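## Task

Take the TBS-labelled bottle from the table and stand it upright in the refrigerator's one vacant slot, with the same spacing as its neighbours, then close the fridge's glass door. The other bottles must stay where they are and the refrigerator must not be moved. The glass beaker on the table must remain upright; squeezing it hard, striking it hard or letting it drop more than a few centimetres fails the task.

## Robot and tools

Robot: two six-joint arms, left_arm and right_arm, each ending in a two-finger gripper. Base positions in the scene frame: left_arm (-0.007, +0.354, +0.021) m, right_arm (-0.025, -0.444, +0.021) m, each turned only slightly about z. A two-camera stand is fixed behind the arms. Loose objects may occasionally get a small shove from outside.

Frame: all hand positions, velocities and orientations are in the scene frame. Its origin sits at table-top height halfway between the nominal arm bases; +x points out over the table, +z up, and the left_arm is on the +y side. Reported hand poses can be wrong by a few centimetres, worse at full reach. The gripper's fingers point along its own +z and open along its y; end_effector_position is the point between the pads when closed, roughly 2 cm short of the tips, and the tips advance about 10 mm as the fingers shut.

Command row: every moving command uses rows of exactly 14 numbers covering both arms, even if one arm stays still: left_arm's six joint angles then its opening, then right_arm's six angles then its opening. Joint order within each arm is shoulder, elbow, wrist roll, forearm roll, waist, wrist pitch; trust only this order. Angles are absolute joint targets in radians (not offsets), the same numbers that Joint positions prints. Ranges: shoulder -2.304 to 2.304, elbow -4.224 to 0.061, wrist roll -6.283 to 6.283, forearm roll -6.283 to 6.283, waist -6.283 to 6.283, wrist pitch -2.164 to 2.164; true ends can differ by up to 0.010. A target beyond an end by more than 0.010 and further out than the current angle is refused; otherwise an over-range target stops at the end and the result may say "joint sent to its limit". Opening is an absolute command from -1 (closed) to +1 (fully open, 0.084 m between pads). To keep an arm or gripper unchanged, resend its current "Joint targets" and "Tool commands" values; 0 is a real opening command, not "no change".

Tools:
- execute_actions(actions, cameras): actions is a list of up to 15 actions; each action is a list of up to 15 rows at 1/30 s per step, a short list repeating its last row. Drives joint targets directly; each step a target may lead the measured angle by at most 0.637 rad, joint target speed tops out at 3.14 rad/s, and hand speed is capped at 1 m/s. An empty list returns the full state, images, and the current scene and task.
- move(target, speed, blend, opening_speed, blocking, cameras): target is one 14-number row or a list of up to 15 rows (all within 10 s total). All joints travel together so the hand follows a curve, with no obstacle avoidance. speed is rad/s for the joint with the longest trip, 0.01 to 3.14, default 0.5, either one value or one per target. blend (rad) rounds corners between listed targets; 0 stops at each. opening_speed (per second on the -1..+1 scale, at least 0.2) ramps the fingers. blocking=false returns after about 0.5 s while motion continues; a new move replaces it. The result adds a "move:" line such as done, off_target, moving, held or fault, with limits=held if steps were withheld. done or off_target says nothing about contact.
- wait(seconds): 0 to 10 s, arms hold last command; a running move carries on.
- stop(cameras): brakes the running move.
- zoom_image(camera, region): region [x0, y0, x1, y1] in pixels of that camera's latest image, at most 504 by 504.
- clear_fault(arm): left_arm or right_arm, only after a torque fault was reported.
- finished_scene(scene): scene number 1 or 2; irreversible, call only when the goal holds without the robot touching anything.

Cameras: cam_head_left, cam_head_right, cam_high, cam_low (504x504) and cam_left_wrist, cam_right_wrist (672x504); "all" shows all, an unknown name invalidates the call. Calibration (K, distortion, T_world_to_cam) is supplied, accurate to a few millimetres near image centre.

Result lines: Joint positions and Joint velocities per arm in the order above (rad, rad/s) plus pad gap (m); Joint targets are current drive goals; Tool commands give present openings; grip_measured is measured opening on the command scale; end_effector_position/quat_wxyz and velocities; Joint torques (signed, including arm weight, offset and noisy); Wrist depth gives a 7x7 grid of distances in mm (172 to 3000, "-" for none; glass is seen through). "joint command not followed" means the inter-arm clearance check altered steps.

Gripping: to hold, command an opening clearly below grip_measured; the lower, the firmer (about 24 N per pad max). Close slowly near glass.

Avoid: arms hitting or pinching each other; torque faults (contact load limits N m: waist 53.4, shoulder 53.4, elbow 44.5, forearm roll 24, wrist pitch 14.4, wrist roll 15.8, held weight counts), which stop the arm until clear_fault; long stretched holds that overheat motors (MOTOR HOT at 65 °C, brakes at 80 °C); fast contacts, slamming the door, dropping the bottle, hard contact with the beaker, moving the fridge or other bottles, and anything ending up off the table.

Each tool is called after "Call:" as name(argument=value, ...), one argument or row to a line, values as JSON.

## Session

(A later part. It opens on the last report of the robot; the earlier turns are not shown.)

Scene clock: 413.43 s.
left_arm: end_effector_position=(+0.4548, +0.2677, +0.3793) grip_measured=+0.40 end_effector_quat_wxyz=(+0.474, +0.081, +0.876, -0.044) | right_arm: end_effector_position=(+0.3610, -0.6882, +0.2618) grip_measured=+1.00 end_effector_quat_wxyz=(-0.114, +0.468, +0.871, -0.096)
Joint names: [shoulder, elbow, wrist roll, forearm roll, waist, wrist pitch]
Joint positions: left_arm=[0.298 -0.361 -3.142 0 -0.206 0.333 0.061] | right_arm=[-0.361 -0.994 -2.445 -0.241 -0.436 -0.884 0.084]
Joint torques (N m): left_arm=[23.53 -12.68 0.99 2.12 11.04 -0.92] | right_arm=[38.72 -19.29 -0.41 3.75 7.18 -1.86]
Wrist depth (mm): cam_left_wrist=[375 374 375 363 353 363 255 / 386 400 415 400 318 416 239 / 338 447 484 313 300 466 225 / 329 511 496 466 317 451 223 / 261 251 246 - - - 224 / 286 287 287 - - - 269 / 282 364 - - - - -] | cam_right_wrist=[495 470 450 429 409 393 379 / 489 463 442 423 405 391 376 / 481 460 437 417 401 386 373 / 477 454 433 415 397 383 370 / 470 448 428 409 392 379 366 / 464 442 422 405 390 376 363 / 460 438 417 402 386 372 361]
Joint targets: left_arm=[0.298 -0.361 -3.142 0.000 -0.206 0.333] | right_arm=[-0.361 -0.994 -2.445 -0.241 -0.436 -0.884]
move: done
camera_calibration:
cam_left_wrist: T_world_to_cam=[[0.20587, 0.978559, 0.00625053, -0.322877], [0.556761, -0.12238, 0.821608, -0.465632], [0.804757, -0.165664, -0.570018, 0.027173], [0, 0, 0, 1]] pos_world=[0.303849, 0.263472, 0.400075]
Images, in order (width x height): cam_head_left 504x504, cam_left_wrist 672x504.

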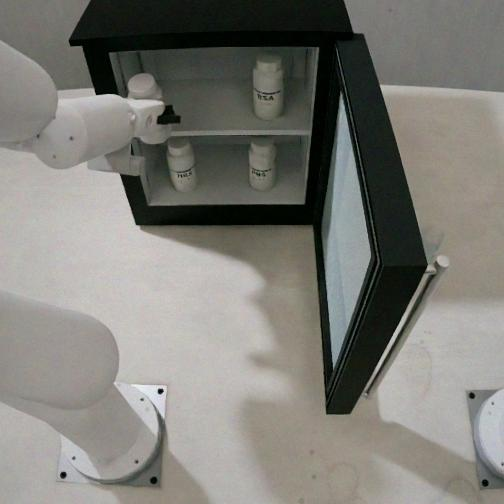

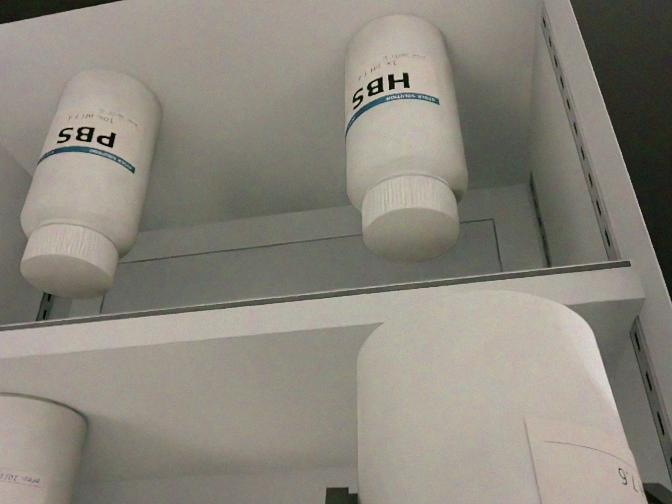

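Call:
move(
  target=[
    [0.115,-0.505,-3.142,0.0,-0.206,0.3716,-0.5,-0.361,-0.994,-2.445,-0.241,-0.436,-0.884,1],
    [-0.0758,-0.6446,-3.142,0.0,-0.206,0.4228,-0.5,-0.361,-0.994,-2.445,-0.241,-0.436,-0.884,1],
  ],
  speed=0.15,
  blend=0.02,
  cameras=["cam_left_wrist","cam_head_left"],
)

Call:
zoom_image(
  camera="cam_head_left",
  region=[70, 20, 330, 230],
)

Scene clock: 424.03 s.
left_arm: end_effector_position=(+0.5731, +0.2456, +0.3622) grip_measured=+0.39 end_effector_quat_wxyz=(+0.474, +0.081, +0.876, -0.044) | right_arm: end_effector_position=(+0.3610, -0.6882, +0.2618) grip_measured=+1.00 end_effector_quat_wxyz=(-0.114, +0.468, +0.871, -0.096)
Joint names: [shoulder, elbow, wrist roll, forearm roll, waist, wrist pitch]
Joint positions: left_arm=[-0.076 -0.645 -3.142 0 -0.206 0.423 0.061] | right_arm=[-0.361 -0.994 -2.445 -0.241 -0.436 -0.884 0.084]
Joint torques (N m): left_arm=[13.35 -28.29 -0.83 1.74 -9.89 6.21] | right_arm=[35.53 -19.11 -0.73 3.43 5.69 -1.99]
Wrist depth (mm): cam_left_wrist=[244 342 355 332 193 194 303 / 244 - - - - - - / - - - - - - - / - - - - - - - / 198 198 198 188 - - 188 / 240 241 240 - - - 241 / 294 287 284 - - - 256] | cam_right_wrist=[495 470 448 427 411 393 379 / 490 465 442 423 405 391 377 / 482 458 437 417 401 387 373 / 476 454 434 414 396 383 370 / 471 448 428 410 392 379 366 / 463 442 424 405 391 377 362 / 460 437 417 402 387 372 361]
Joint targets: left_arm=[-0.076 -0.645 -3.142 0.000 -0.206 0.423] | right_arm=[-0.361 -0.994 -2.445 -0.241 -0.436 -0.884]
move: done
camera_calibration:
cam_left_wrist: T_world_to_cam=[[0.20572, 0.978591, 0.00623537, -0.32534], [0.556681, -0.122261, 0.821681, -0.520268], [0.804852, -0.165565, -0.569914, -0.0815009], [0, 0, 0, 1]] pos_world=[0.422148, 0.241272, 0.383074]
Images, in order (width x height): cam_head_left 504x504, cam_left_wrist 672x504.

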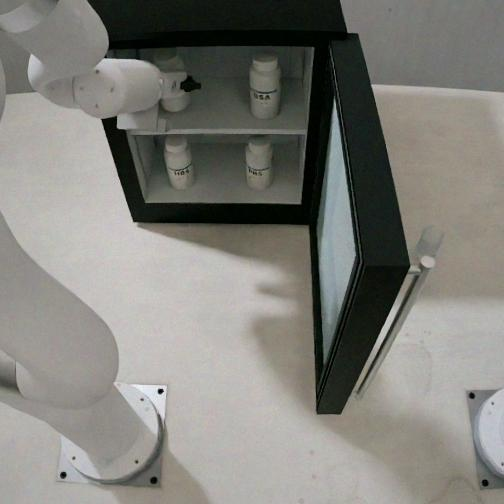

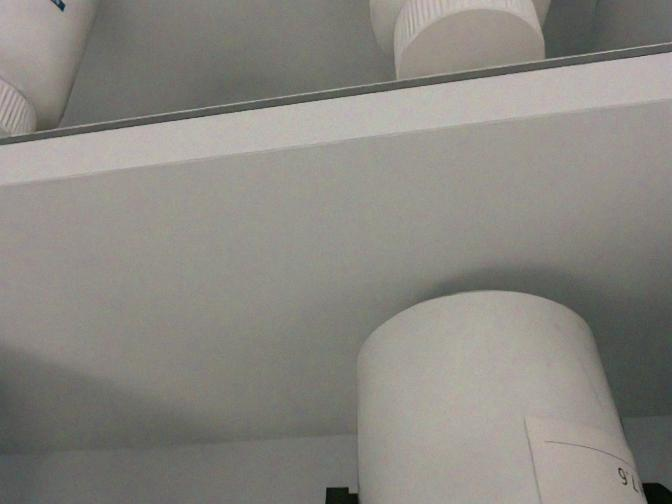

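Scaled by 1.938 from the camera's 504x504 image, which has a finer 720x720 frame.

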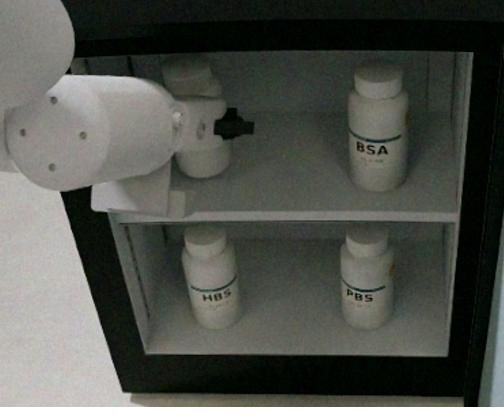

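Call:
move(
  target=[
    [0.0075,-0.5623,-3.142,0.0,-0.206,0.4218,-0.5,-0.361,-0.994,-2.445,-0.241,-0.436,-0.884,1],
    [-0.0394,-0.552,-3.142,0.0,-0.206,0.479,-0.5,-0.361,-0.994,-2.445,-0.241,-0.436,-0.884,1],
  ],
  speed=0.12,
  blend=0.0,
  cameras=["cam_left_wrist","cam_head_left","cam_head_right","cam_high"],
)

Call:
zoom_image(
  camera="cam_head_left",
  region=[70, 20, 330, 230],
)

Scene clock: 432.93 s.
left_arm: end_effector_position=(+0.5440, +0.2509, +0.3451) grip_measured=+0.39 end_effector_quat_wxyz=(+0.475, +0.081, +0.875, -0.044) | right_arm: end_effector_position=(+0.3610, -0.6882, +0.2618) grip_measured=+1.00 end_effector_quat_wxyz=(-0.114, +0.468, +0.871, -0.096)
Joint names: [shoulder, elbow, wrist roll, forearm roll, waist, wrist pitch]
Joint positions: left_arm=[-0.038 -0.553 -3.142 0 -0.206 0.48 0.061] | right_arm=[-0.361 -0.994 -2.445 -0.241 -0.436 -0.884 0.084]
Joint torques (N m): left_arm=[-21.93 13.77 -0.46 -2.47 24.01 -12.56] | right_arm=[36.79 -19.56 -0.5 3.95 6.59 -2.07]
Wrist depth (mm): cam_left_wrist=[267 324 325 315 214 226 297 / 248 371 371 359 204 220 305 / 253 416 404 - 217 226 317 / 414 - - - - - - / 174 - 174 - - - - / 199 199 199 - - - 200 / 279 254 254 - - - 257] | cam_right_wrist=[496 470 449 428 409 394 378 / 489 465 443 423 405 390 377 / 481 458 437 418 401 385 373 / 476 455 433 414 397 382 370 / 469 449 428 409 392 379 367 / 462 443 423 406 390 377 362 / 460 438 417 402 387 372 361]
Joint targets: left_arm=[-0.039 -0.552 -3.142 0.000 -0.206 0.479] | right_arm=[-0.361 -0.994 -2.445 -0.241 -0.436 -0.884]
move: done
camera_calibration:
cam_left_wrist: T_world_to_cam=[[0.205927, 0.978547, 0.0062323, -0.324479], [0.553825, -0.121794, 0.823677, -0.488614], [0.806766, -0.166166, -0.567025, -0.0687989], [0, 0, 0, 1]] pos_world=[0.39293, 0.246576, 0.365471]
Images, in order (width x height): cam_head_left 504x504, cam_head_right 504x504, cam_high 504x504, cam_left_wrist 672x504.

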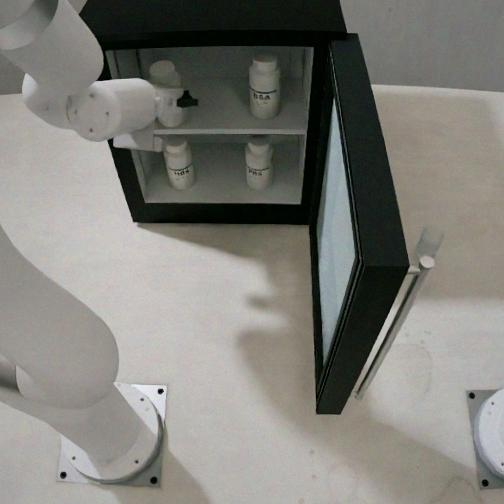

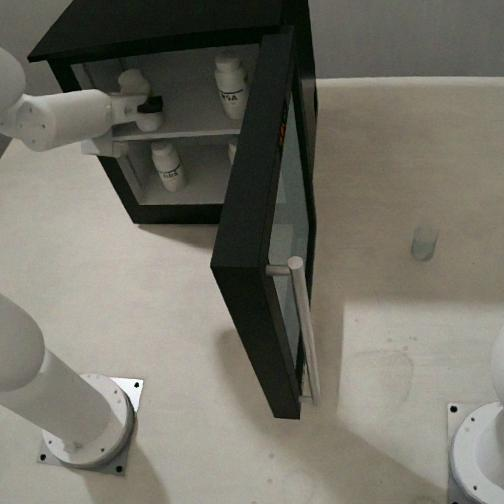

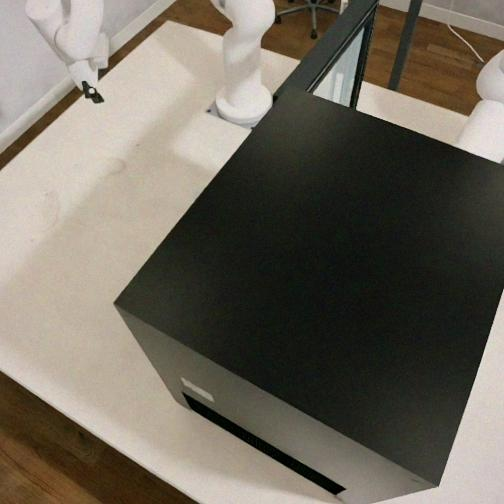

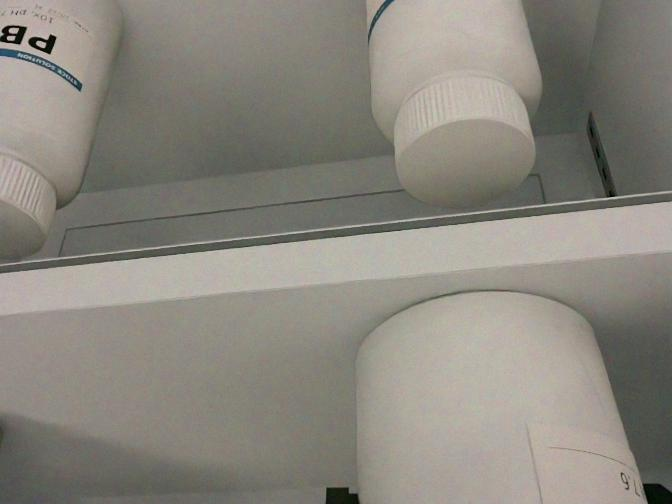

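Scaled by 1.938 from the camera's 504x504 image, which has a finer 720x720 frame.

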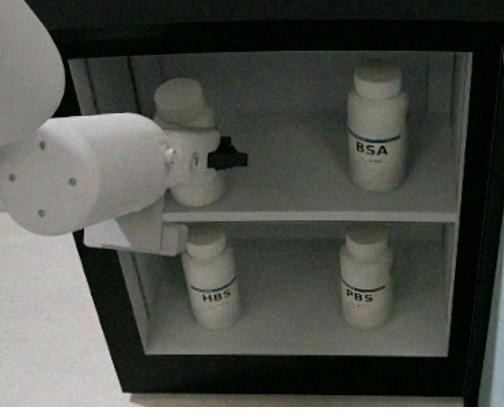

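Call:
move(
  target=[
    [-0.0273,-0.5547,-3.142,0.0,-0.206,0.4641,-0.5,-0.361,-0.994,-2.445,-0.241,-0.436,-0.884,1],
    [-0.1208,-0.6509,-3.142,0.0,-0.204,0.4615,-0.5,-0.361,-0.994,-2.445,-0.241,-0.436,-0.884,1],
  ],
  speed=0.1,
  blend=0.0,
  cameras=["cam_left_wrist","cam_head_left","cam_head_right"],
)

Call:
zoom_image(
  camera="cam_head_left",
  region=[70, 20, 330, 230],
)

Scene clock: 441.37 s.
left_arm: end_effector_position=(+0.5797, +0.2455, +0.3469) grip_measured=+0.39 end_effector_quat_wxyz=(+0.474, +0.081, +0.876, -0.044) | right_arm: end_effector_position=(+0.3610, -0.6882, +0.2618) grip_measured=+1.00 end_effector_quat_wxyz=(-0.114, +0.468, +0.871, -0.096)
Joint names: [shoulder, elbow, wrist roll, forearm roll, waist, wrist pitch]
Joint positions: left_arm=[-0.121 -0.651 -3.142 0 -0.204 0.462 0.061] | right_arm=[-0.361 -0.994 -2.445 -0.241 -0.436 -0.884 0.084]
Joint torques (N m): left_arm=[13.68 -27.78 0.67 1.78 10.92 -0.92] | right_arm=[36.29 -19.08 -0.53 3.34 7.43 -1.87]
Wrist depth (mm): cam_left_wrist=[245 334 324 335 181 181 303 / 245 358 358 - - - - / - - - - - - - / - - - - - - - / 175 - 175 - - - - / 199 200 199 - - - 200 / 253 274 253 - - - 245] | cam_right_wrist=[495 470 450 428 410 392 378 / 488 465 444 423 405 390 378 / 482 458 437 419 400 386 372 / 476 455 432 414 397 382 370 / 470 449 427 410 393 380 367 / 464 444 422 404 391 376 363 / 460 438 417 401 386 372 360]
Joint targets: left_arm=[-0.121 -0.651 -3.142 0.000 -0.204 0.462] | right_arm=[-0.361 -0.994 -2.445 -0.241 -0.436 -0.884]
move: done
camera_calibration:
cam_left_wrist: T_world_to_cam=[[0.20392, 0.978968, 0.00623924, -0.325509], [0.556904, -0.121241, 0.82168, -0.511704], [0.805155, -0.164083, -0.569914, -0.0960039], [0, 0, 0, 1]] pos_world=[0.428646, 0.240871, 0.367774]
Images, in order (width x height): cam_head_left 504x504, cam_head_right 504x504, cam_left_wrist 672x504.

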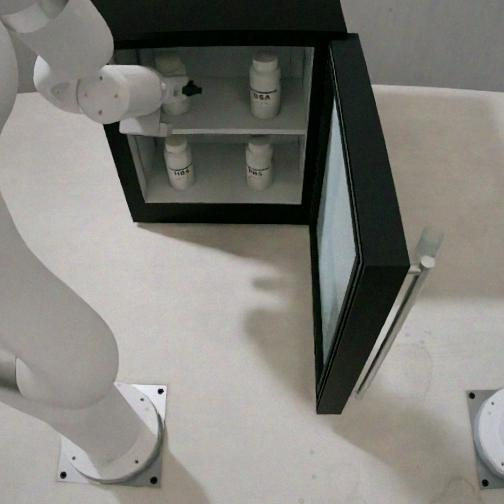

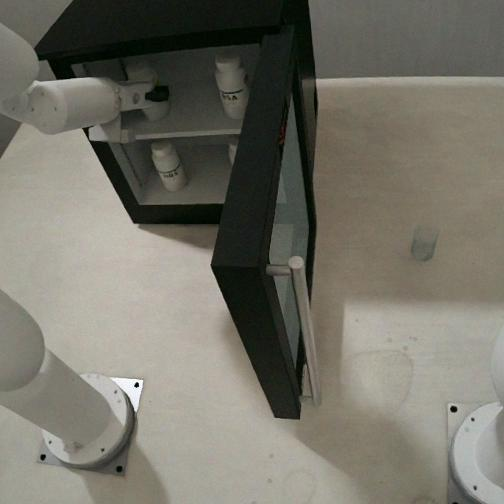

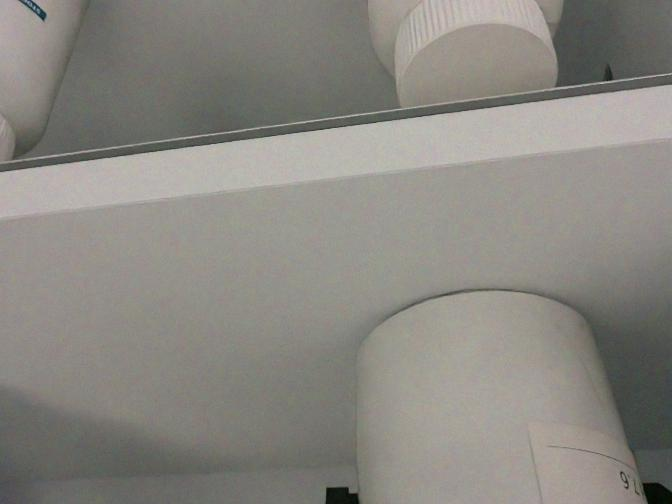

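Scaled by 1.938 from the camera's 504x504 image, which has a finer 720x720 frame.

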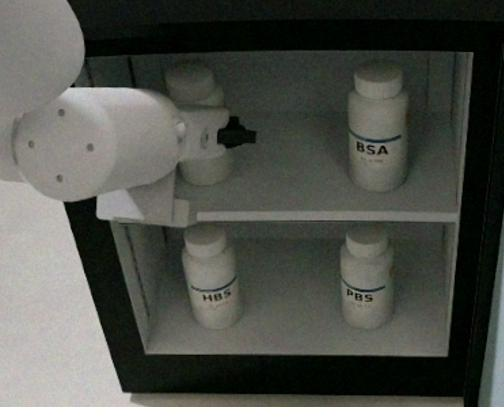

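Call:
move(
  target=[
    [-0.125,-0.65,-3.142,0.0,-0.204,0.466,-0.5,-0.361,-0.994,-2.445,-0.241,-0.436,-0.884,1],
    [-0.125,-0.65,-3.142,0.0,-0.204,0.466,0.75,-0.361,-0.994,-2.445,-0.241,-0.436,-0.884,1],
  ],
  speed=0.05,
  opening_speed=0.8,
  cameras=["cam_left_wrist","cam_head_left"],
)

Call:
zoom_image(
  camera="cam_head_left",
  region=[70, 20, 330, 230],
)

Scene clock: 447.50 s.
left_arm: end_effector_position=(+0.5797, +0.2454, +0.3447) grip_measured=+0.71 end_effector_quat_wxyz=(+0.473, +0.081, +0.876, -0.044) end_effector_velocity=(+0.000, +0.002, +0.001) end_effector_angular_velocity=(-0.001, -0.001, +0.005) | right_arm: end_effector_position=(+0.3610, -0.6882, +0.2618) grip_measured=+1.00 end_effector_quat_wxyz=(-0.114, +0.468, +0.871, -0.096)
Joint names: [shoulder, elbow, wrist roll, forearm roll, waist, wrist pitch]
Joint positions: left_arm=[-0.125 -0.65 -3.142 0 -0.204 0.466 0.073] | right_arm=[-0.361 -0.994 -2.445 -0.241 -0.436 -0.884 0.084]
Joint velocities: left_arm=[0.001 0 0 -0.002 0.002 0 0.001] | right_arm=[within noise]
Joint torques (N m): left_arm=[42.68 -27.1 0.56 -3.41 14.34 6.04] | right_arm=[37.6 -19.39 -0.61 3.57 7.28 -1.95]
Wrist depth (mm): cam_left_wrist=[243 332 322 321 178 179 307 / 246 368 355 - 184 - - / - - - - - - - / - - - - - - - / - - - - - - - / 193 193 193 - - - 194 / 244 244 245 - - - 246] | cam_right_wrist=[496 471 449 429 411 393 378 / 488 465 444 423 405 390 376 / 482 458 437 418 400 387 373 / 477 453 433 416 396 382 370 / 472 448 428 409 392 380 366 / 463 443 423 404 391 376 362 / 461 438 417 401 387 372 360]
Joint targets: left_arm=[-0.125 -0.650 -3.142 0.000 -0.204 0.466] | right_arm=[-0.361 -0.994 -2.445 -0.241 -0.436 -0.884]
move: done
camera_calibration:
cam_left_wrist: T_world_to_cam=[[0.204242, 0.9789, 0.0063225, -0.325668], [0.557707, -0.121665, 0.821072, -0.510059], [0.804517, -0.164171, -0.570789, -0.0966711], [0, 0, 0, 1]] pos_world=[0.428752, 0.24087, 0.365675]
Images, in order (width x height): cam_head_left 504x504, cam_left_wrist 672x504.

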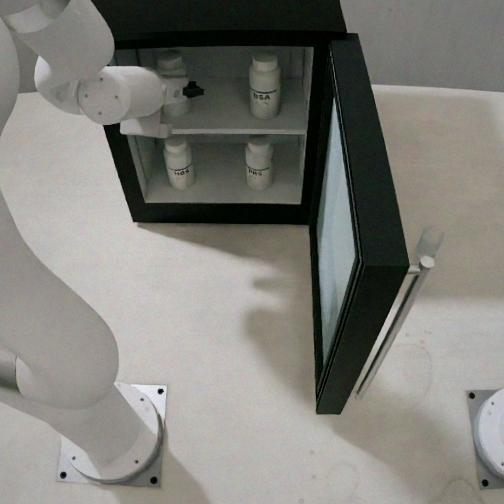

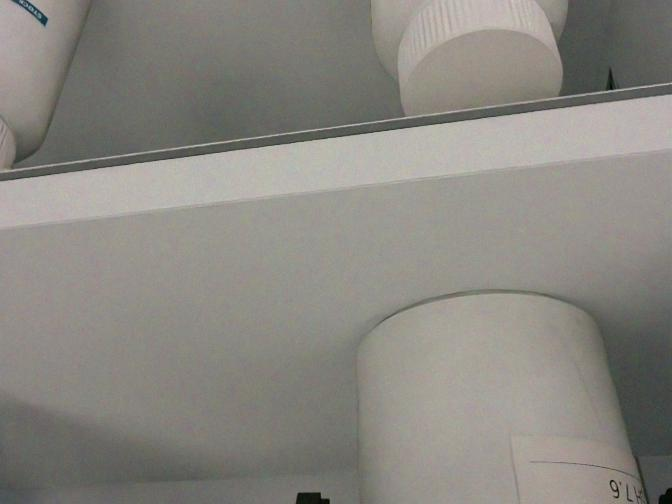

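Scaled by 1.938 from the camera's 504x504 image, which has a finer 720x720 frame.

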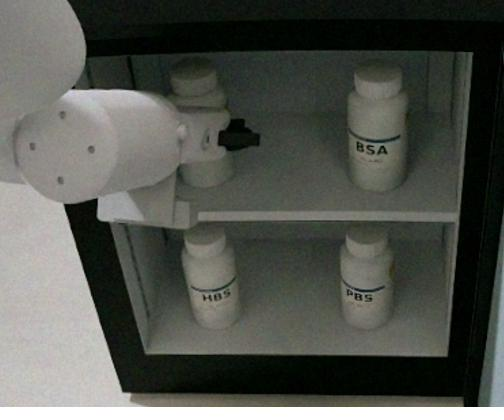

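Call:
move(
  target=[
    [-0.01,-0.558,-3.142,0.0,-0.204,0.448,0.75,-0.361,-0.994,-2.445,-0.241,-0.436,-0.884,1],
    [0.1654,-0.4156,-3.142,0.0,-0.204,0.4106,0.75,-0.361,-0.994,-2.445,-0.241,-0.436,-0.884,1],
    [0.4414,-0.227,-3.142,0.0,-0.204,0.3232,0.75,-0.361,-0.994,-2.445,-0.241,-0.436,-0.884,1],
    [0.85,-0.227,-3.142,0.0,0.1,-0.1,0,-0.361,-0.994,-2.445,-0.241,-0.436,-0.884,1],
  ],
  speed=[0.08,0.15,0.25,0.6],
  blend=0.01,
  cameras=["cam_left_wrist","cam_head_left","cam_head_right","cam_high"],
)

Call:
zoom_image(
  camera="cam_head_left",
  region=[70, 20, 330, 230],
)

Scene clock: 452.57 s.
left_arm: end_effector_position=(+0.5644, +0.2174, +0.3486) grip_measured=+0.75 end_effector_quat_wxyz=(+0.473, +0.103, +0.873, -0.056) | right_arm: end_effector_position=(+0.3610, -0.6882, +0.2618) grip_measured=+1.00 end_effector_quat_wxyz=(-0.114, +0.468, +0.871, -0.096)
Joint names: [shoulder, elbow, wrist roll, forearm roll, waist, wrist pitch]
Joint positions: left_arm=[-0.096 -0.627 -3.142 0 -0.256 0.462 0.075] | right_arm=[-0.361 -0.994 -2.445 -0.241 -0.436 -0.884 0.084]
Joint torques (N m): left_arm=[22.93 -18.19 0.05 -0.85 -10.72 1.96] | right_arm=[37.21 -19.25 -0.51 3.58 5.56 -1.8]
Wrist depth (mm): cam_left_wrist=[231 263 327 337 - 185 189 / 222 264 373 374 - 196 - / 219 260 - - - - - / - - - - - - - / 179 179 - 179 - - - / 190 204 204 204 - - 205 / 199 260 259 - - - 256] | cam_right_wrist=[494 469 448 428 410 393 379 / 488 466 443 422 405 391 376 / 482 459 436 418 400 387 373 / 476 453 434 415 397 383 370 / 469 448 428 409 392 379 366 / 464 442 423 404 390 377 363 / 462 439 417 400 386 372 360]
Joint targets: left_arm=[-0.096 -0.627 -3.142 0.000 -0.257 0.462] | right_arm=[-0.361 -0.994 -2.445 -0.241 -0.436 -0.884]
Tool commands: left_gripper/opening=+0.75 right_gripper/opening=+1.0
TORQUE FAULT: the external load on the waist of the left arm reached its load limit, and that arm stopped. The contact can be on any part of that arm beyond that joint, not only on its tool. A torque fault puts only its own arm into a fault stop. That arm's remaining commands of this call were not run. The hold on the waist of that arm was moved back by the arm itself, up to 3 degrees, as the stop began. That arm is still stopped at the end of this call. While its stop runs, that arm, its gripper or tool too, takes no new command.
CLEAR FAULT: the left arm stays stopped (state 4) until you call clear_fault(arm="left_arm").
End effector pose when the fault began: left_arm: position (+0.5707, +0.2466, +0.3485), quat_wxyz (+0.474, +0.081, +0.876, -0.044)
Joint positions when the fault began: left_arm=[-0.097 -0.627 -3.142 0 -0.205 0.462 0.073]
move: fault (left_arm); path passed 0 of 4 targets; target 4's new numbers were not sent; left_arm: the shoulder is farthest, 0.946 rad from its target
camera_calibration:
cam_left_wrist: T_world_to_cam=[[0.254557, 0.967036, 0.00652532, -0.32107], [0.548734, -0.149995, 0.822431, -0.49736], [0.796299, -0.205774, -0.568828, -0.0737752], [0, 0, 0, 1]] pos_world=[0.413396, 0.220704, 0.369174]
Images, in order (width x height): cam_head_left 504x504, cam_head_right 504x504, cam_high 504x504, cam_left_wrist 672x504.

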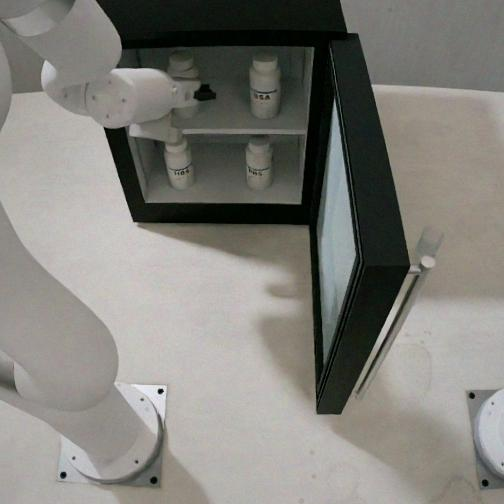

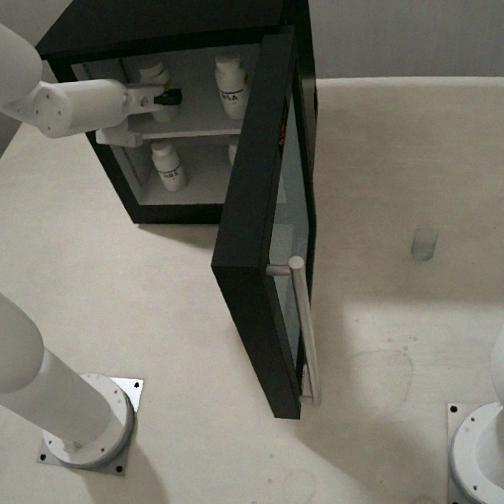

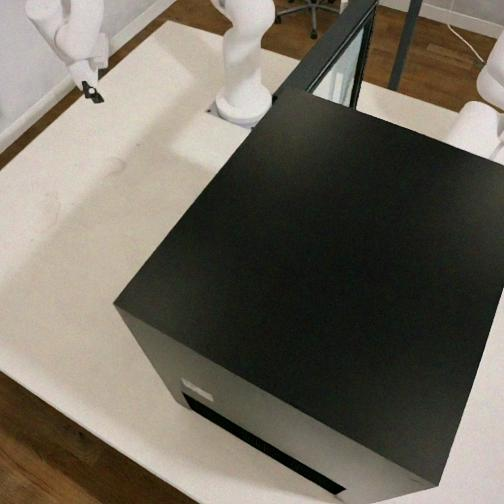

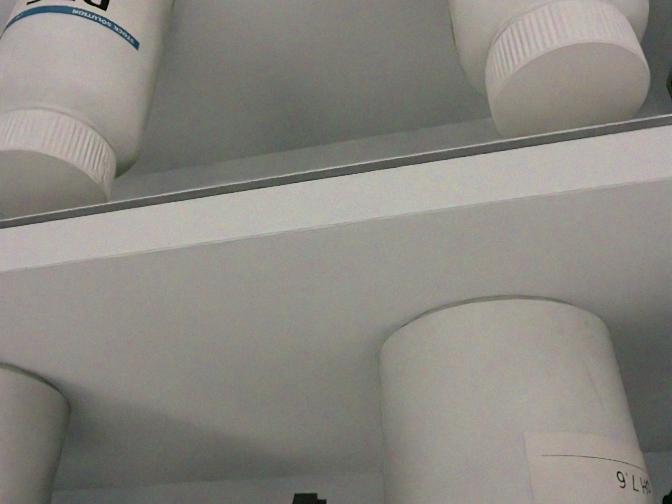

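Scaled by 1.938 from the camera's 504x504 image, which has a finer 720x720 frame.

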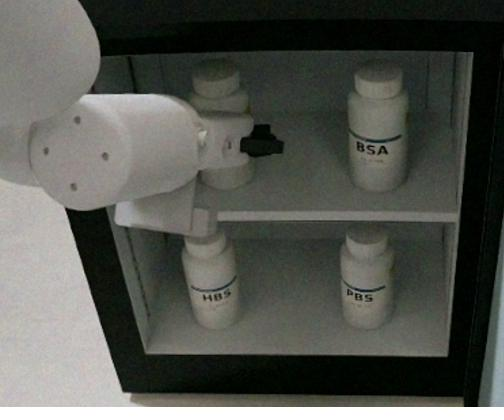

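Call:
clear_fault(
  arm="left_arm",
)

Call:
move(
  target=[
    [-0.01,-0.558,-3.142,0.0,-0.256,0.448,0.75,-0.361,-0.994,-2.445,-0.241,-0.436,-0.884,1],
    [0.1654,-0.4156,-3.142,0.0,-0.256,0.4106,0.75,-0.361,-0.994,-2.445,-0.241,-0.436,-0.884,1],
    [0.4414,-0.227,-3.142,0.0,-0.256,0.3232,0.75,-0.361,-0.994,-2.445,-0.241,-0.436,-0.884,1],
  ],
  speed=[0.1,0.15,0.25],
  blend=0.01,
  cameras=["cam_left_wrist","cam_head_left","cam_head_right"],
)

Call:
zoom_image(
  camera="cam_head_left",
  region=[70, 20, 330, 230],
)

Scene clock: 456.67 s.
left_arm: end_effector_position=(+0.5644, +0.2174, +0.3486) grip_measured=+0.75 end_effector_quat_wxyz=(+0.473, +0.103, +0.873, -0.056) | right_arm: end_effector_position=(+0.3610, -0.6882, +0.2618) grip_measured=+1.00 end_effector_quat_wxyz=(-0.114, +0.468, +0.871, -0.096)
Joint names: [shoulder, elbow, wrist roll, forearm roll, waist, wrist pitch]
Joint positions: left_arm=[-0.096 -0.627 -3.142 0 -0.256 0.462 0.075] | right_arm=[-0.361 -0.994 -2.445 -0.241 -0.436 -0.884 0.084]
Joint torques (N m): left_arm=[22.59 -18.35 0.03 -0.86 -10.46 1.93] | right_arm=[37.13 -19.12 -0.54 3.64 7.6 -1.96]
Wrist depth (mm): cam_left_wrist=[231 262 326 337 - 185 189 / 222 263 374 373 - 196 - / 219 259 - - - - - / - - - - - - - / 179 179 - 179 - - - / 190 204 204 205 - - 205 / 198 259 259 - - - 256] | cam_right_wrist=[495 470 449 428 410 392 379 / 488 465 443 424 406 390 376 / 481 458 437 419 400 387 373 / 475 455 433 415 396 383 370 / 469 449 428 410 393 379 366 / 463 442 423 404 390 376 361 / 461 439 417 401 386 372 360]
Joint targets: left_arm=[-0.096 -0.627 -3.142 0.000 -0.256 0.462] | right_arm=[-0.361 -0.994 -2.445 -0.241 -0.436 -0.884]
Tool commands: left_gripper/opening=+0.75 right_gripper/opening=+1.0
TORQUE FAULT, CONTINUED: the left arm's stop, for the torque fault of the waist that an earlier result reported, is over. The call counts as one of the actions that you can send in this scene. The hold on the waist of that arm was moved back by the arm itself, up to 3 degrees, as the stop began. That arm's target is now where it stood when the stop ended, not its last command. That arm keeps its grip as last carried out and accepts commands again: back off and push less far.
CLEAR FAULT: your call cleared the left arm's torque fault. If a joint's load stays at its limit, that arm stops again at once.

Scene clock: 460.33 s.
left_arm: end_effector_position=(+0.4015, +0.2564, +0.3627) grip_measured=+0.75 end_effector_quat_wxyz=(+0.472, +0.103, +0.874, -0.056) | right_arm: end_effector_position=(+0.3610, -0.6882, +0.2618) grip_measured=+1.00 end_effector_quat_wxyz=(-0.114, +0.468, +0.871, -0.096)
Joint names: [shoulder, elbow, wrist roll, forearm roll, waist, wrist pitch]
Joint positions: left_arm=[0.441 -0.227 -3.142 0 -0.256 0.323 0.075] | right_arm=[-0.361 -0.994 -2.445 -0.241 -0.436 -0.884 0.084]
Joint torques (N m): left_arm=[16.01 -12.09 -0.89 -1.49 -10.07 -1.49] | right_arm=[35.84 -19.09 -0.54 3.01 5.72 -1.88]
Wrist depth (mm): cam_left_wrist=[449 437 414 390 373 364 341 / 421 407 392 392 386 394 312 / 433 423 440 458 367 441 294 / 446 386 523 523 344 497 351 / 436 370 530 517 355 469 329 / 411 513 502 284 274 264 261 / 316 317 308 308 291 309 310] | cam_right_wrist=[495 470 447 429 410 392 379 / 488 465 444 423 406 390 376 / 481 457 437 418 401 387 373 / 477 454 432 414 397 383 370 / 469 448 428 410 392 379 367 / 463 441 422 404 390 376 363 / 460 438 417 402 386 371 360]
Joint targets: left_arm=[0.441 -0.227 -3.142 0.000 -0.256 0.323] | right_arm=[-0.361 -0.994 -2.445 -0.241 -0.436 -0.884]
move: done
camera_calibration:
cam_left_wrist: T_world_to_cam=[[0.254488, 0.967056, 0.00621184, -0.317281], [0.549956, -0.150002, 0.821613, -0.413959], [0.795477, -0.205674, -0.570012, 0.0727866], [0, 0, 0, 1]] pos_world=[0.250503, 0.259703, 0.383574]
Images, in order (width x height): cam_head_left 504x504, cam_head_right 504x504, cam_left_wrist 672x504.

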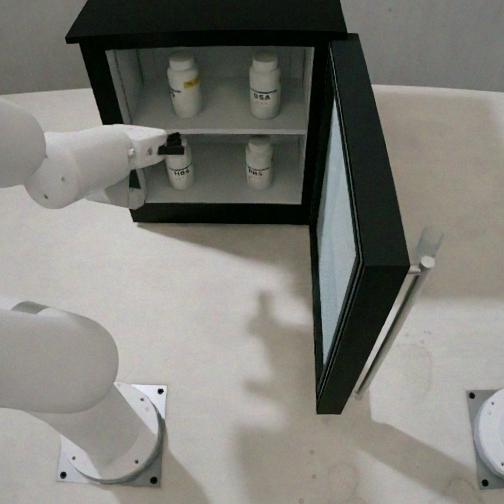

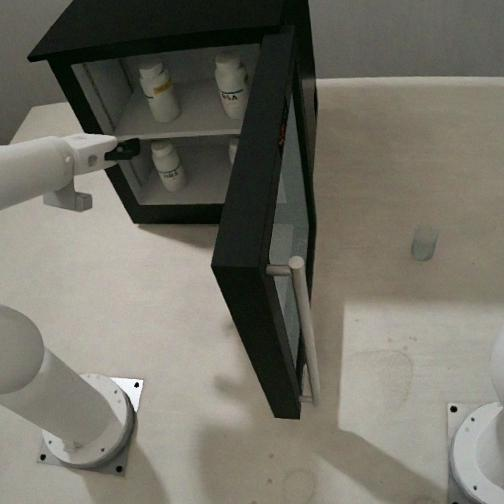

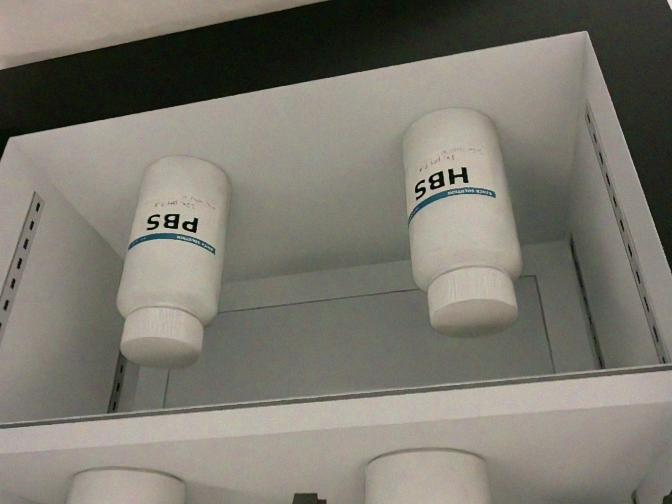

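Scaled by 1.938 from the camera's 504x504 image, which has a finer 720x720 frame.

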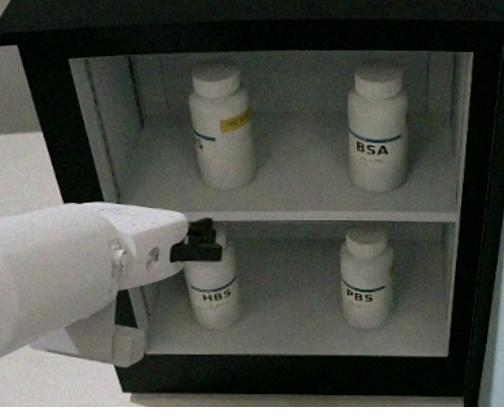

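Call:
move(
  target=[
    [0.4414,-0.227,-3.142,0.0,-0.349,0.3232,-1,-0.361,-0.994,-2.445,-0.241,-0.436,-0.884,1],
    [0.1654,-0.4156,-3.142,0.0,-0.349,0.4106,-1,-0.361,-0.994,-2.445,-0.241,-0.436,-0.884,1],
    [-0.1208,-0.6509,-3.142,0.0,-0.349,0.4615,-1,-0.361,-0.994,-2.445,-0.241,-0.436,-0.884,1],
    [-0.1208,-0.6509,-3.142,0.0,-0.285,0.4615,-1,-0.361,-0.994,-2.445,-0.241,-0.436,-0.884,1],
  ],
  speed=[0.3,0.25,0.2,0.04],
  blend=[0.01,0.01,0,0],
  cameras=["cam_left_wrist","cam_head_left","cam_head_right"],
)

Call:
zoom_image(
  camera="cam_head_left",
  region=[70, 20, 330, 230],
)

Scene clock: 471.93 s.
left_arm: end_effector_position=(+0.5689, +0.1983, +0.3469) grip_measured=-1.00 end_effector_quat_wxyz=(+0.472, +0.116, +0.872, -0.063) | right_arm: end_effector_position=(+0.3610, -0.6882, +0.2618) grip_measured=+1.00 end_effector_quat_wxyz=(-0.114, +0.468, +0.871, -0.096)
Joint names: [shoulder, elbow, wrist roll, forearm roll, waist, wrist pitch]
Joint positions: left_arm=[-0.121 -0.651 -3.142 0 -0.285 0.462 0] | right_arm=[-0.361 -0.994 -2.445 -0.241 -0.436 -0.884 0.084]
Joint torques (N m): left_arm=[12.73 -26.01 -0.87 -1.06 11.22 4.99] | right_arm=[36.53 -18.74 -0.51 3.2 5.86 -1.72]
Wrist depth (mm): cam_left_wrist=[219 232 324 335 335 191 176 / 212 228 371 358 359 - - / 217 217 - - - - - / - - - - - - - / 175 - 175 175 175 - - / 177 200 200 200 200 - - / - 253 278 254 254 - -] | cam_right_wrist=[496 471 450 428 411 393 379 / 488 463 442 424 405 390 377 / 481 458 438 418 401 386 373 / 476 453 432 414 397 383 369 / 471 449 429 409 393 380 367 / 463 441 423 404 391 378 363 / 459 438 418 401 386 372 360]
Joint targets: left_arm=[-0.121 -0.651 -3.142 0.000 -0.285 0.462] | right_arm=[-0.361 -0.994 -2.445 -0.241 -0.436 -0.884]
move: done
camera_calibration:
cam_left_wrist: T_world_to_cam=[[0.28257, 0.959227, 0.00619516, -0.317956], [0.545285, -0.165937, 0.821662, -0.496019], [0.789188, -0.228799, -0.569941, -0.0732636], [0, 0, 0, 1]] pos_world=[0.418135, 0.205921, 0.367774]
Images, in order (width x height): cam_head_left 504x504, cam_head_right 504x504, cam_left_wrist 672x504.

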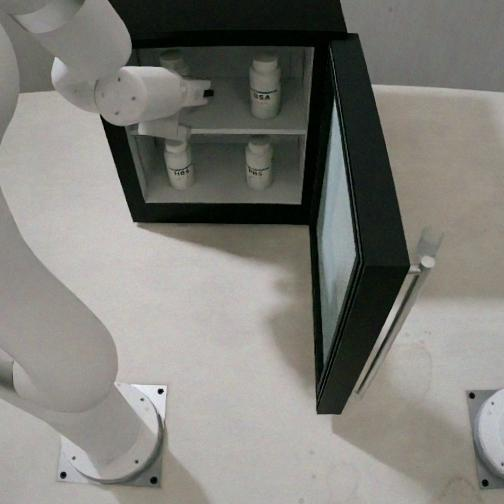

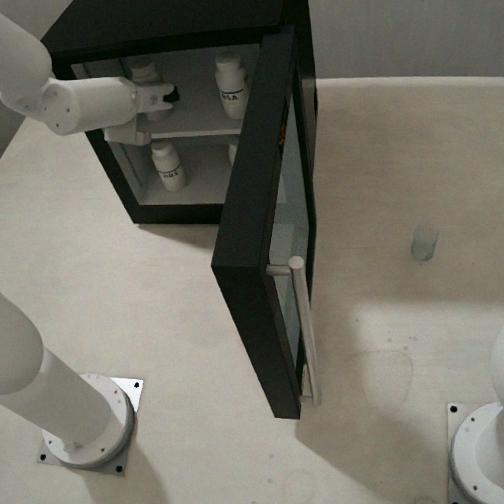

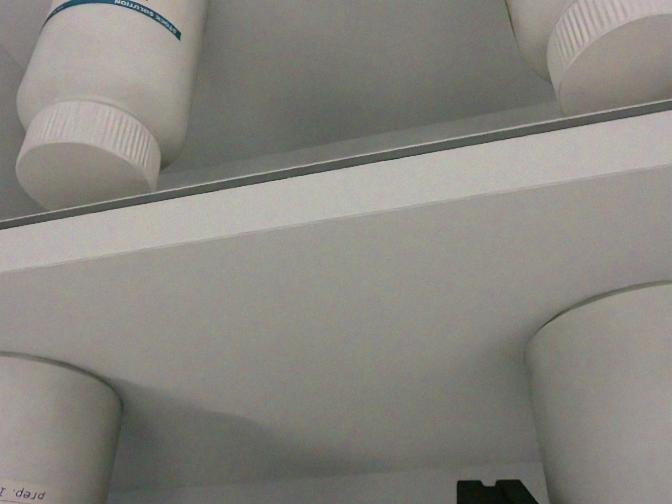

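Scaled by 1.938 from the camera's 504x504 image, which has a finer 720x720 frame.

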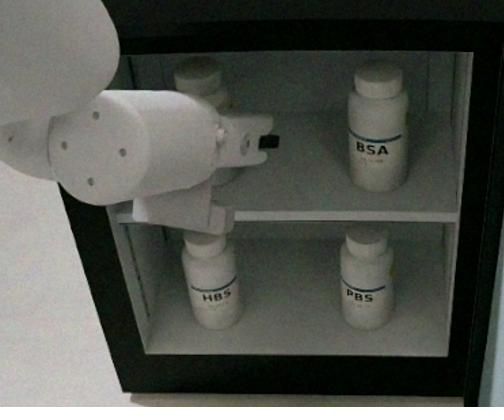

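Call:
move(
  target=[
    [-0.1208,-0.6509,-3.142,0.0,-0.273,0.4615,-1,-0.361,-0.994,-2.445,-0.241,-0.436,-0.884,1],
    [-0.1208,-0.6509,-3.142,0.0,-0.30,0.4615,-1,-0.361,-0.994,-2.445,-0.241,-0.436,-0.884,1],
    [0.1654,-0.4156,-3.142,0.0,-0.31,0.4106,-1,-0.361,-0.994,-2.445,-0.241,-0.436,-0.884,1],
    [0.4414,-0.227,-3.142,0.0,-0.256,0.3232,-1,-0.361,-0.994,-2.445,-0.241,-0.436,-0.884,1],
  ],
  speed=[0.04,0.1,0.25,0.3],
  blend=[0,0.01,0.02,0],
  cameras=["cam_left_wrist","cam_head_left","cam_head_right","cam_high"],
)

Call:
zoom_image(
  camera="cam_head_left",
  region=[70, 20, 330, 230],
)

Scene clock: 480.80 s.
left_arm: end_effector_position=(+0.4015, +0.2564, +0.3627) grip_measured=-1.00 end_effector_quat_wxyz=(+0.472, +0.103, +0.874, -0.056) | right_arm: end_effector_position=(+0.3610, -0.6882, +0.2618) grip_measured=+1.00 end_effector_quat_wxyz=(-0.114, +0.468, +0.871, -0.096)
Joint names: [shoulder, elbow, wrist roll, forearm roll, waist, wrist pitch]
Joint positions: left_arm=[0.441 -0.227 -3.142 0 -0.256 0.323 0] | right_arm=[-0.361 -0.994 -2.445 -0.241 -0.436 -0.884 0.084]
Joint torques (N m): left_arm=[16.69 -11.73 -0.85 -0.59 10.74 -1.48] | right_arm=[37.08 -18.63 -0.53 3.44 5.52 -1.91]
Wrist depth (mm): cam_left_wrist=[448 435 412 391 374 364 341 / 422 408 392 393 386 394 312 / 433 422 439 458 368 441 294 / 446 386 522 525 344 495 352 / 436 370 533 517 355 469 330 / 410 512 503 284 274 264 261 / 316 316 309 309 301 295 310] | cam_right_wrist=[494 471 450 429 410 393 379 / 486 464 443 423 406 390 376 / 482 458 438 417 401 387 372 / 476 454 433 416 397 383 370 / 471 448 428 410 393 379 367 / 464 441 422 404 391 377 363 / 461 438 417 401 386 372 361]
Joint targets: left_arm=[0.441 -0.227 -3.142 0.000 -0.256 0.323] | right_arm=[-0.361 -0.994 -2.445 -0.241 -0.436 -0.884]
move: done
camera_calibration:
cam_left_wrist: T_world_to_cam=[[0.254488, 0.967056, 0.00621184, -0.317281], [0.549956, -0.150002, 0.821613, -0.413959], [0.795477, -0.205674, -0.570012, 0.0727866], [0, 0, 0, 1]] pos_world=[0.250503, 0.259703, 0.383574]
Images, in order (width x height): cam_head_left 504x504, cam_head_right 504x504, cam_high 504x504, cam_left_wrist 672x504.

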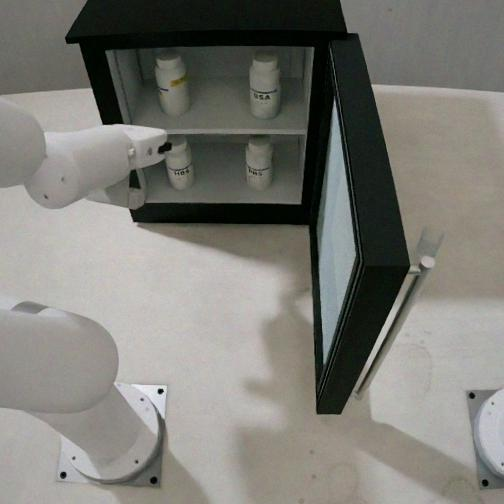

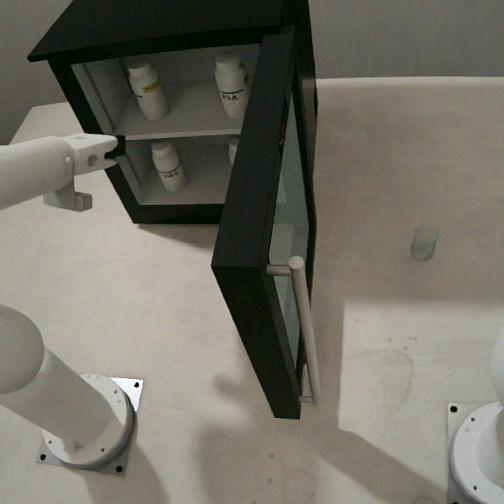

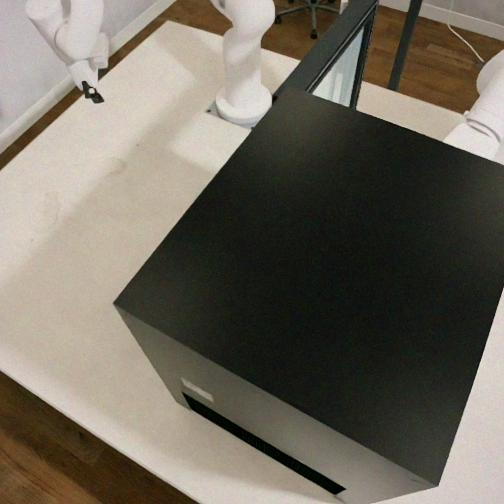

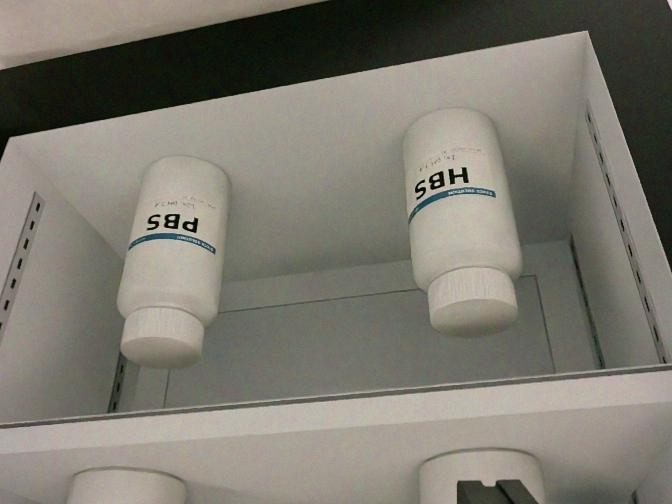

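Scaled by 1.938 from the camera's 504x504 image, which has a finer 720x720 frame.

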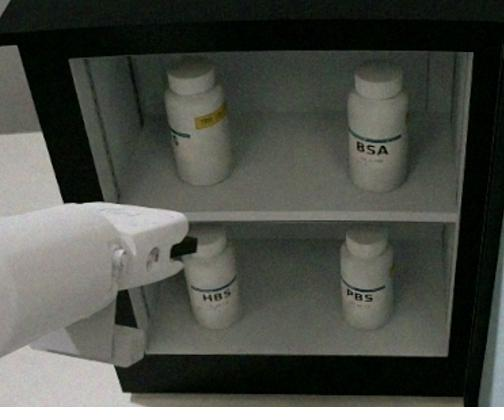

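Call:
move(
  target=[
    [0.75,-0.3,-3.142,0.0,0.0,-0.1,-1,-0.1,-0.8,-3.6,0,0.1,-0.8,-1],
    [0.3,-1.7,-3.142,0.0,0.8,-1.2,-1,0.2567,-0.474,-4.712,0,0.741,-0.7306,-1],
    [0.3,-1.7,-3.142,0.0,0.8,-1.2,-1,-0.2565,-0.987,-4.712,0,1.06,-0.7307,-1],
  ],
  speed=[0.8,0.9,0.2],
  blend=[0.05,0,0],
  cameras=["cam_head_left","cam_head_right"],
)

Scene clock: 494.03 s.
left_arm: end_effector_position=(+0.2560, +0.6361, +0.9012) grip_measured=-1.00 end_effector_quat_wxyz=(+0.357, -0.367, +0.845, +0.155) | right_arm: end_effector_position=(+0.2304, -0.0194, +0.3008) grip_measured=-1.00 end_effector_quat_wxyz=(+0.000, +0.964, -0.268, +0.000)
Joint names: [shoulder, elbow, wrist roll, forearm roll, waist, wrist pitch]
Joint positions: left_arm=[0.3 -1.7 -3.142 0 0.8 -1.2 0] | right_arm=[-0.256 -0.987 -4.712 0 1.06 -0.731 0]
Joint torques (N m): left_arm=[-8.87 -22.2 -0.8 -0.18 10.92 -1.83] | right_arm=[9.18 -21.42 -1.03 2.21 7.82 -1.18]
Wrist depth (mm): cam_left_wrist=[1023 1026 1010 1025 1020 2050 2056 / 1105 1100 1108 1101 2235 2228 2206 / 1930 1203 1228 2474 2510 2397 2317 / 1957 2145 2585 2727 2727 2356 2483 / 1828 2068 2389 2886 - 2431 2414 / 1715 1908 2185 2624 - - 2654 / 1634 1828 2056 2422 2828 - -] | cam_right_wrist=[356 406 339 425 425 427 427 / 422 424 340 424 427 426 428 / 424 424 353 426 428 428 428 / 425 423 372 427 427 429 429 / 425 341 426 428 428 429 430 / 426 341 427 428 429 431 431 / 426 342 373 429 430 430 433]
Joint targets: left_arm=[0.300 -1.700 -3.142 0.000 0.800 -1.200] | right_arm=[-0.257 -0.987 -4.712 0.000 1.060 -0.731]
move: done
Images, in order (width x height): cam_head_left 504x504, cam_head_right 504x504.

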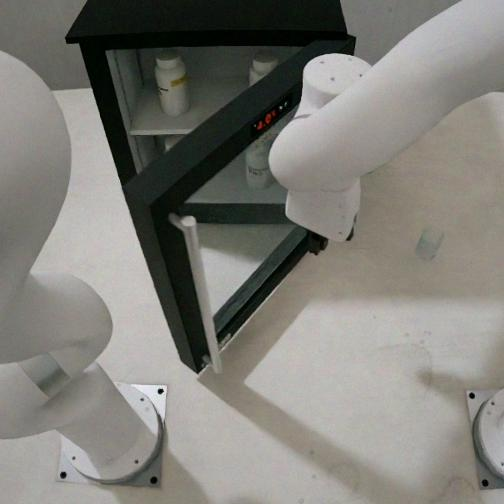

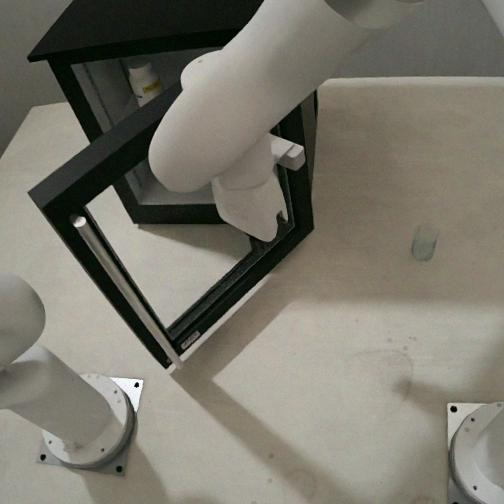

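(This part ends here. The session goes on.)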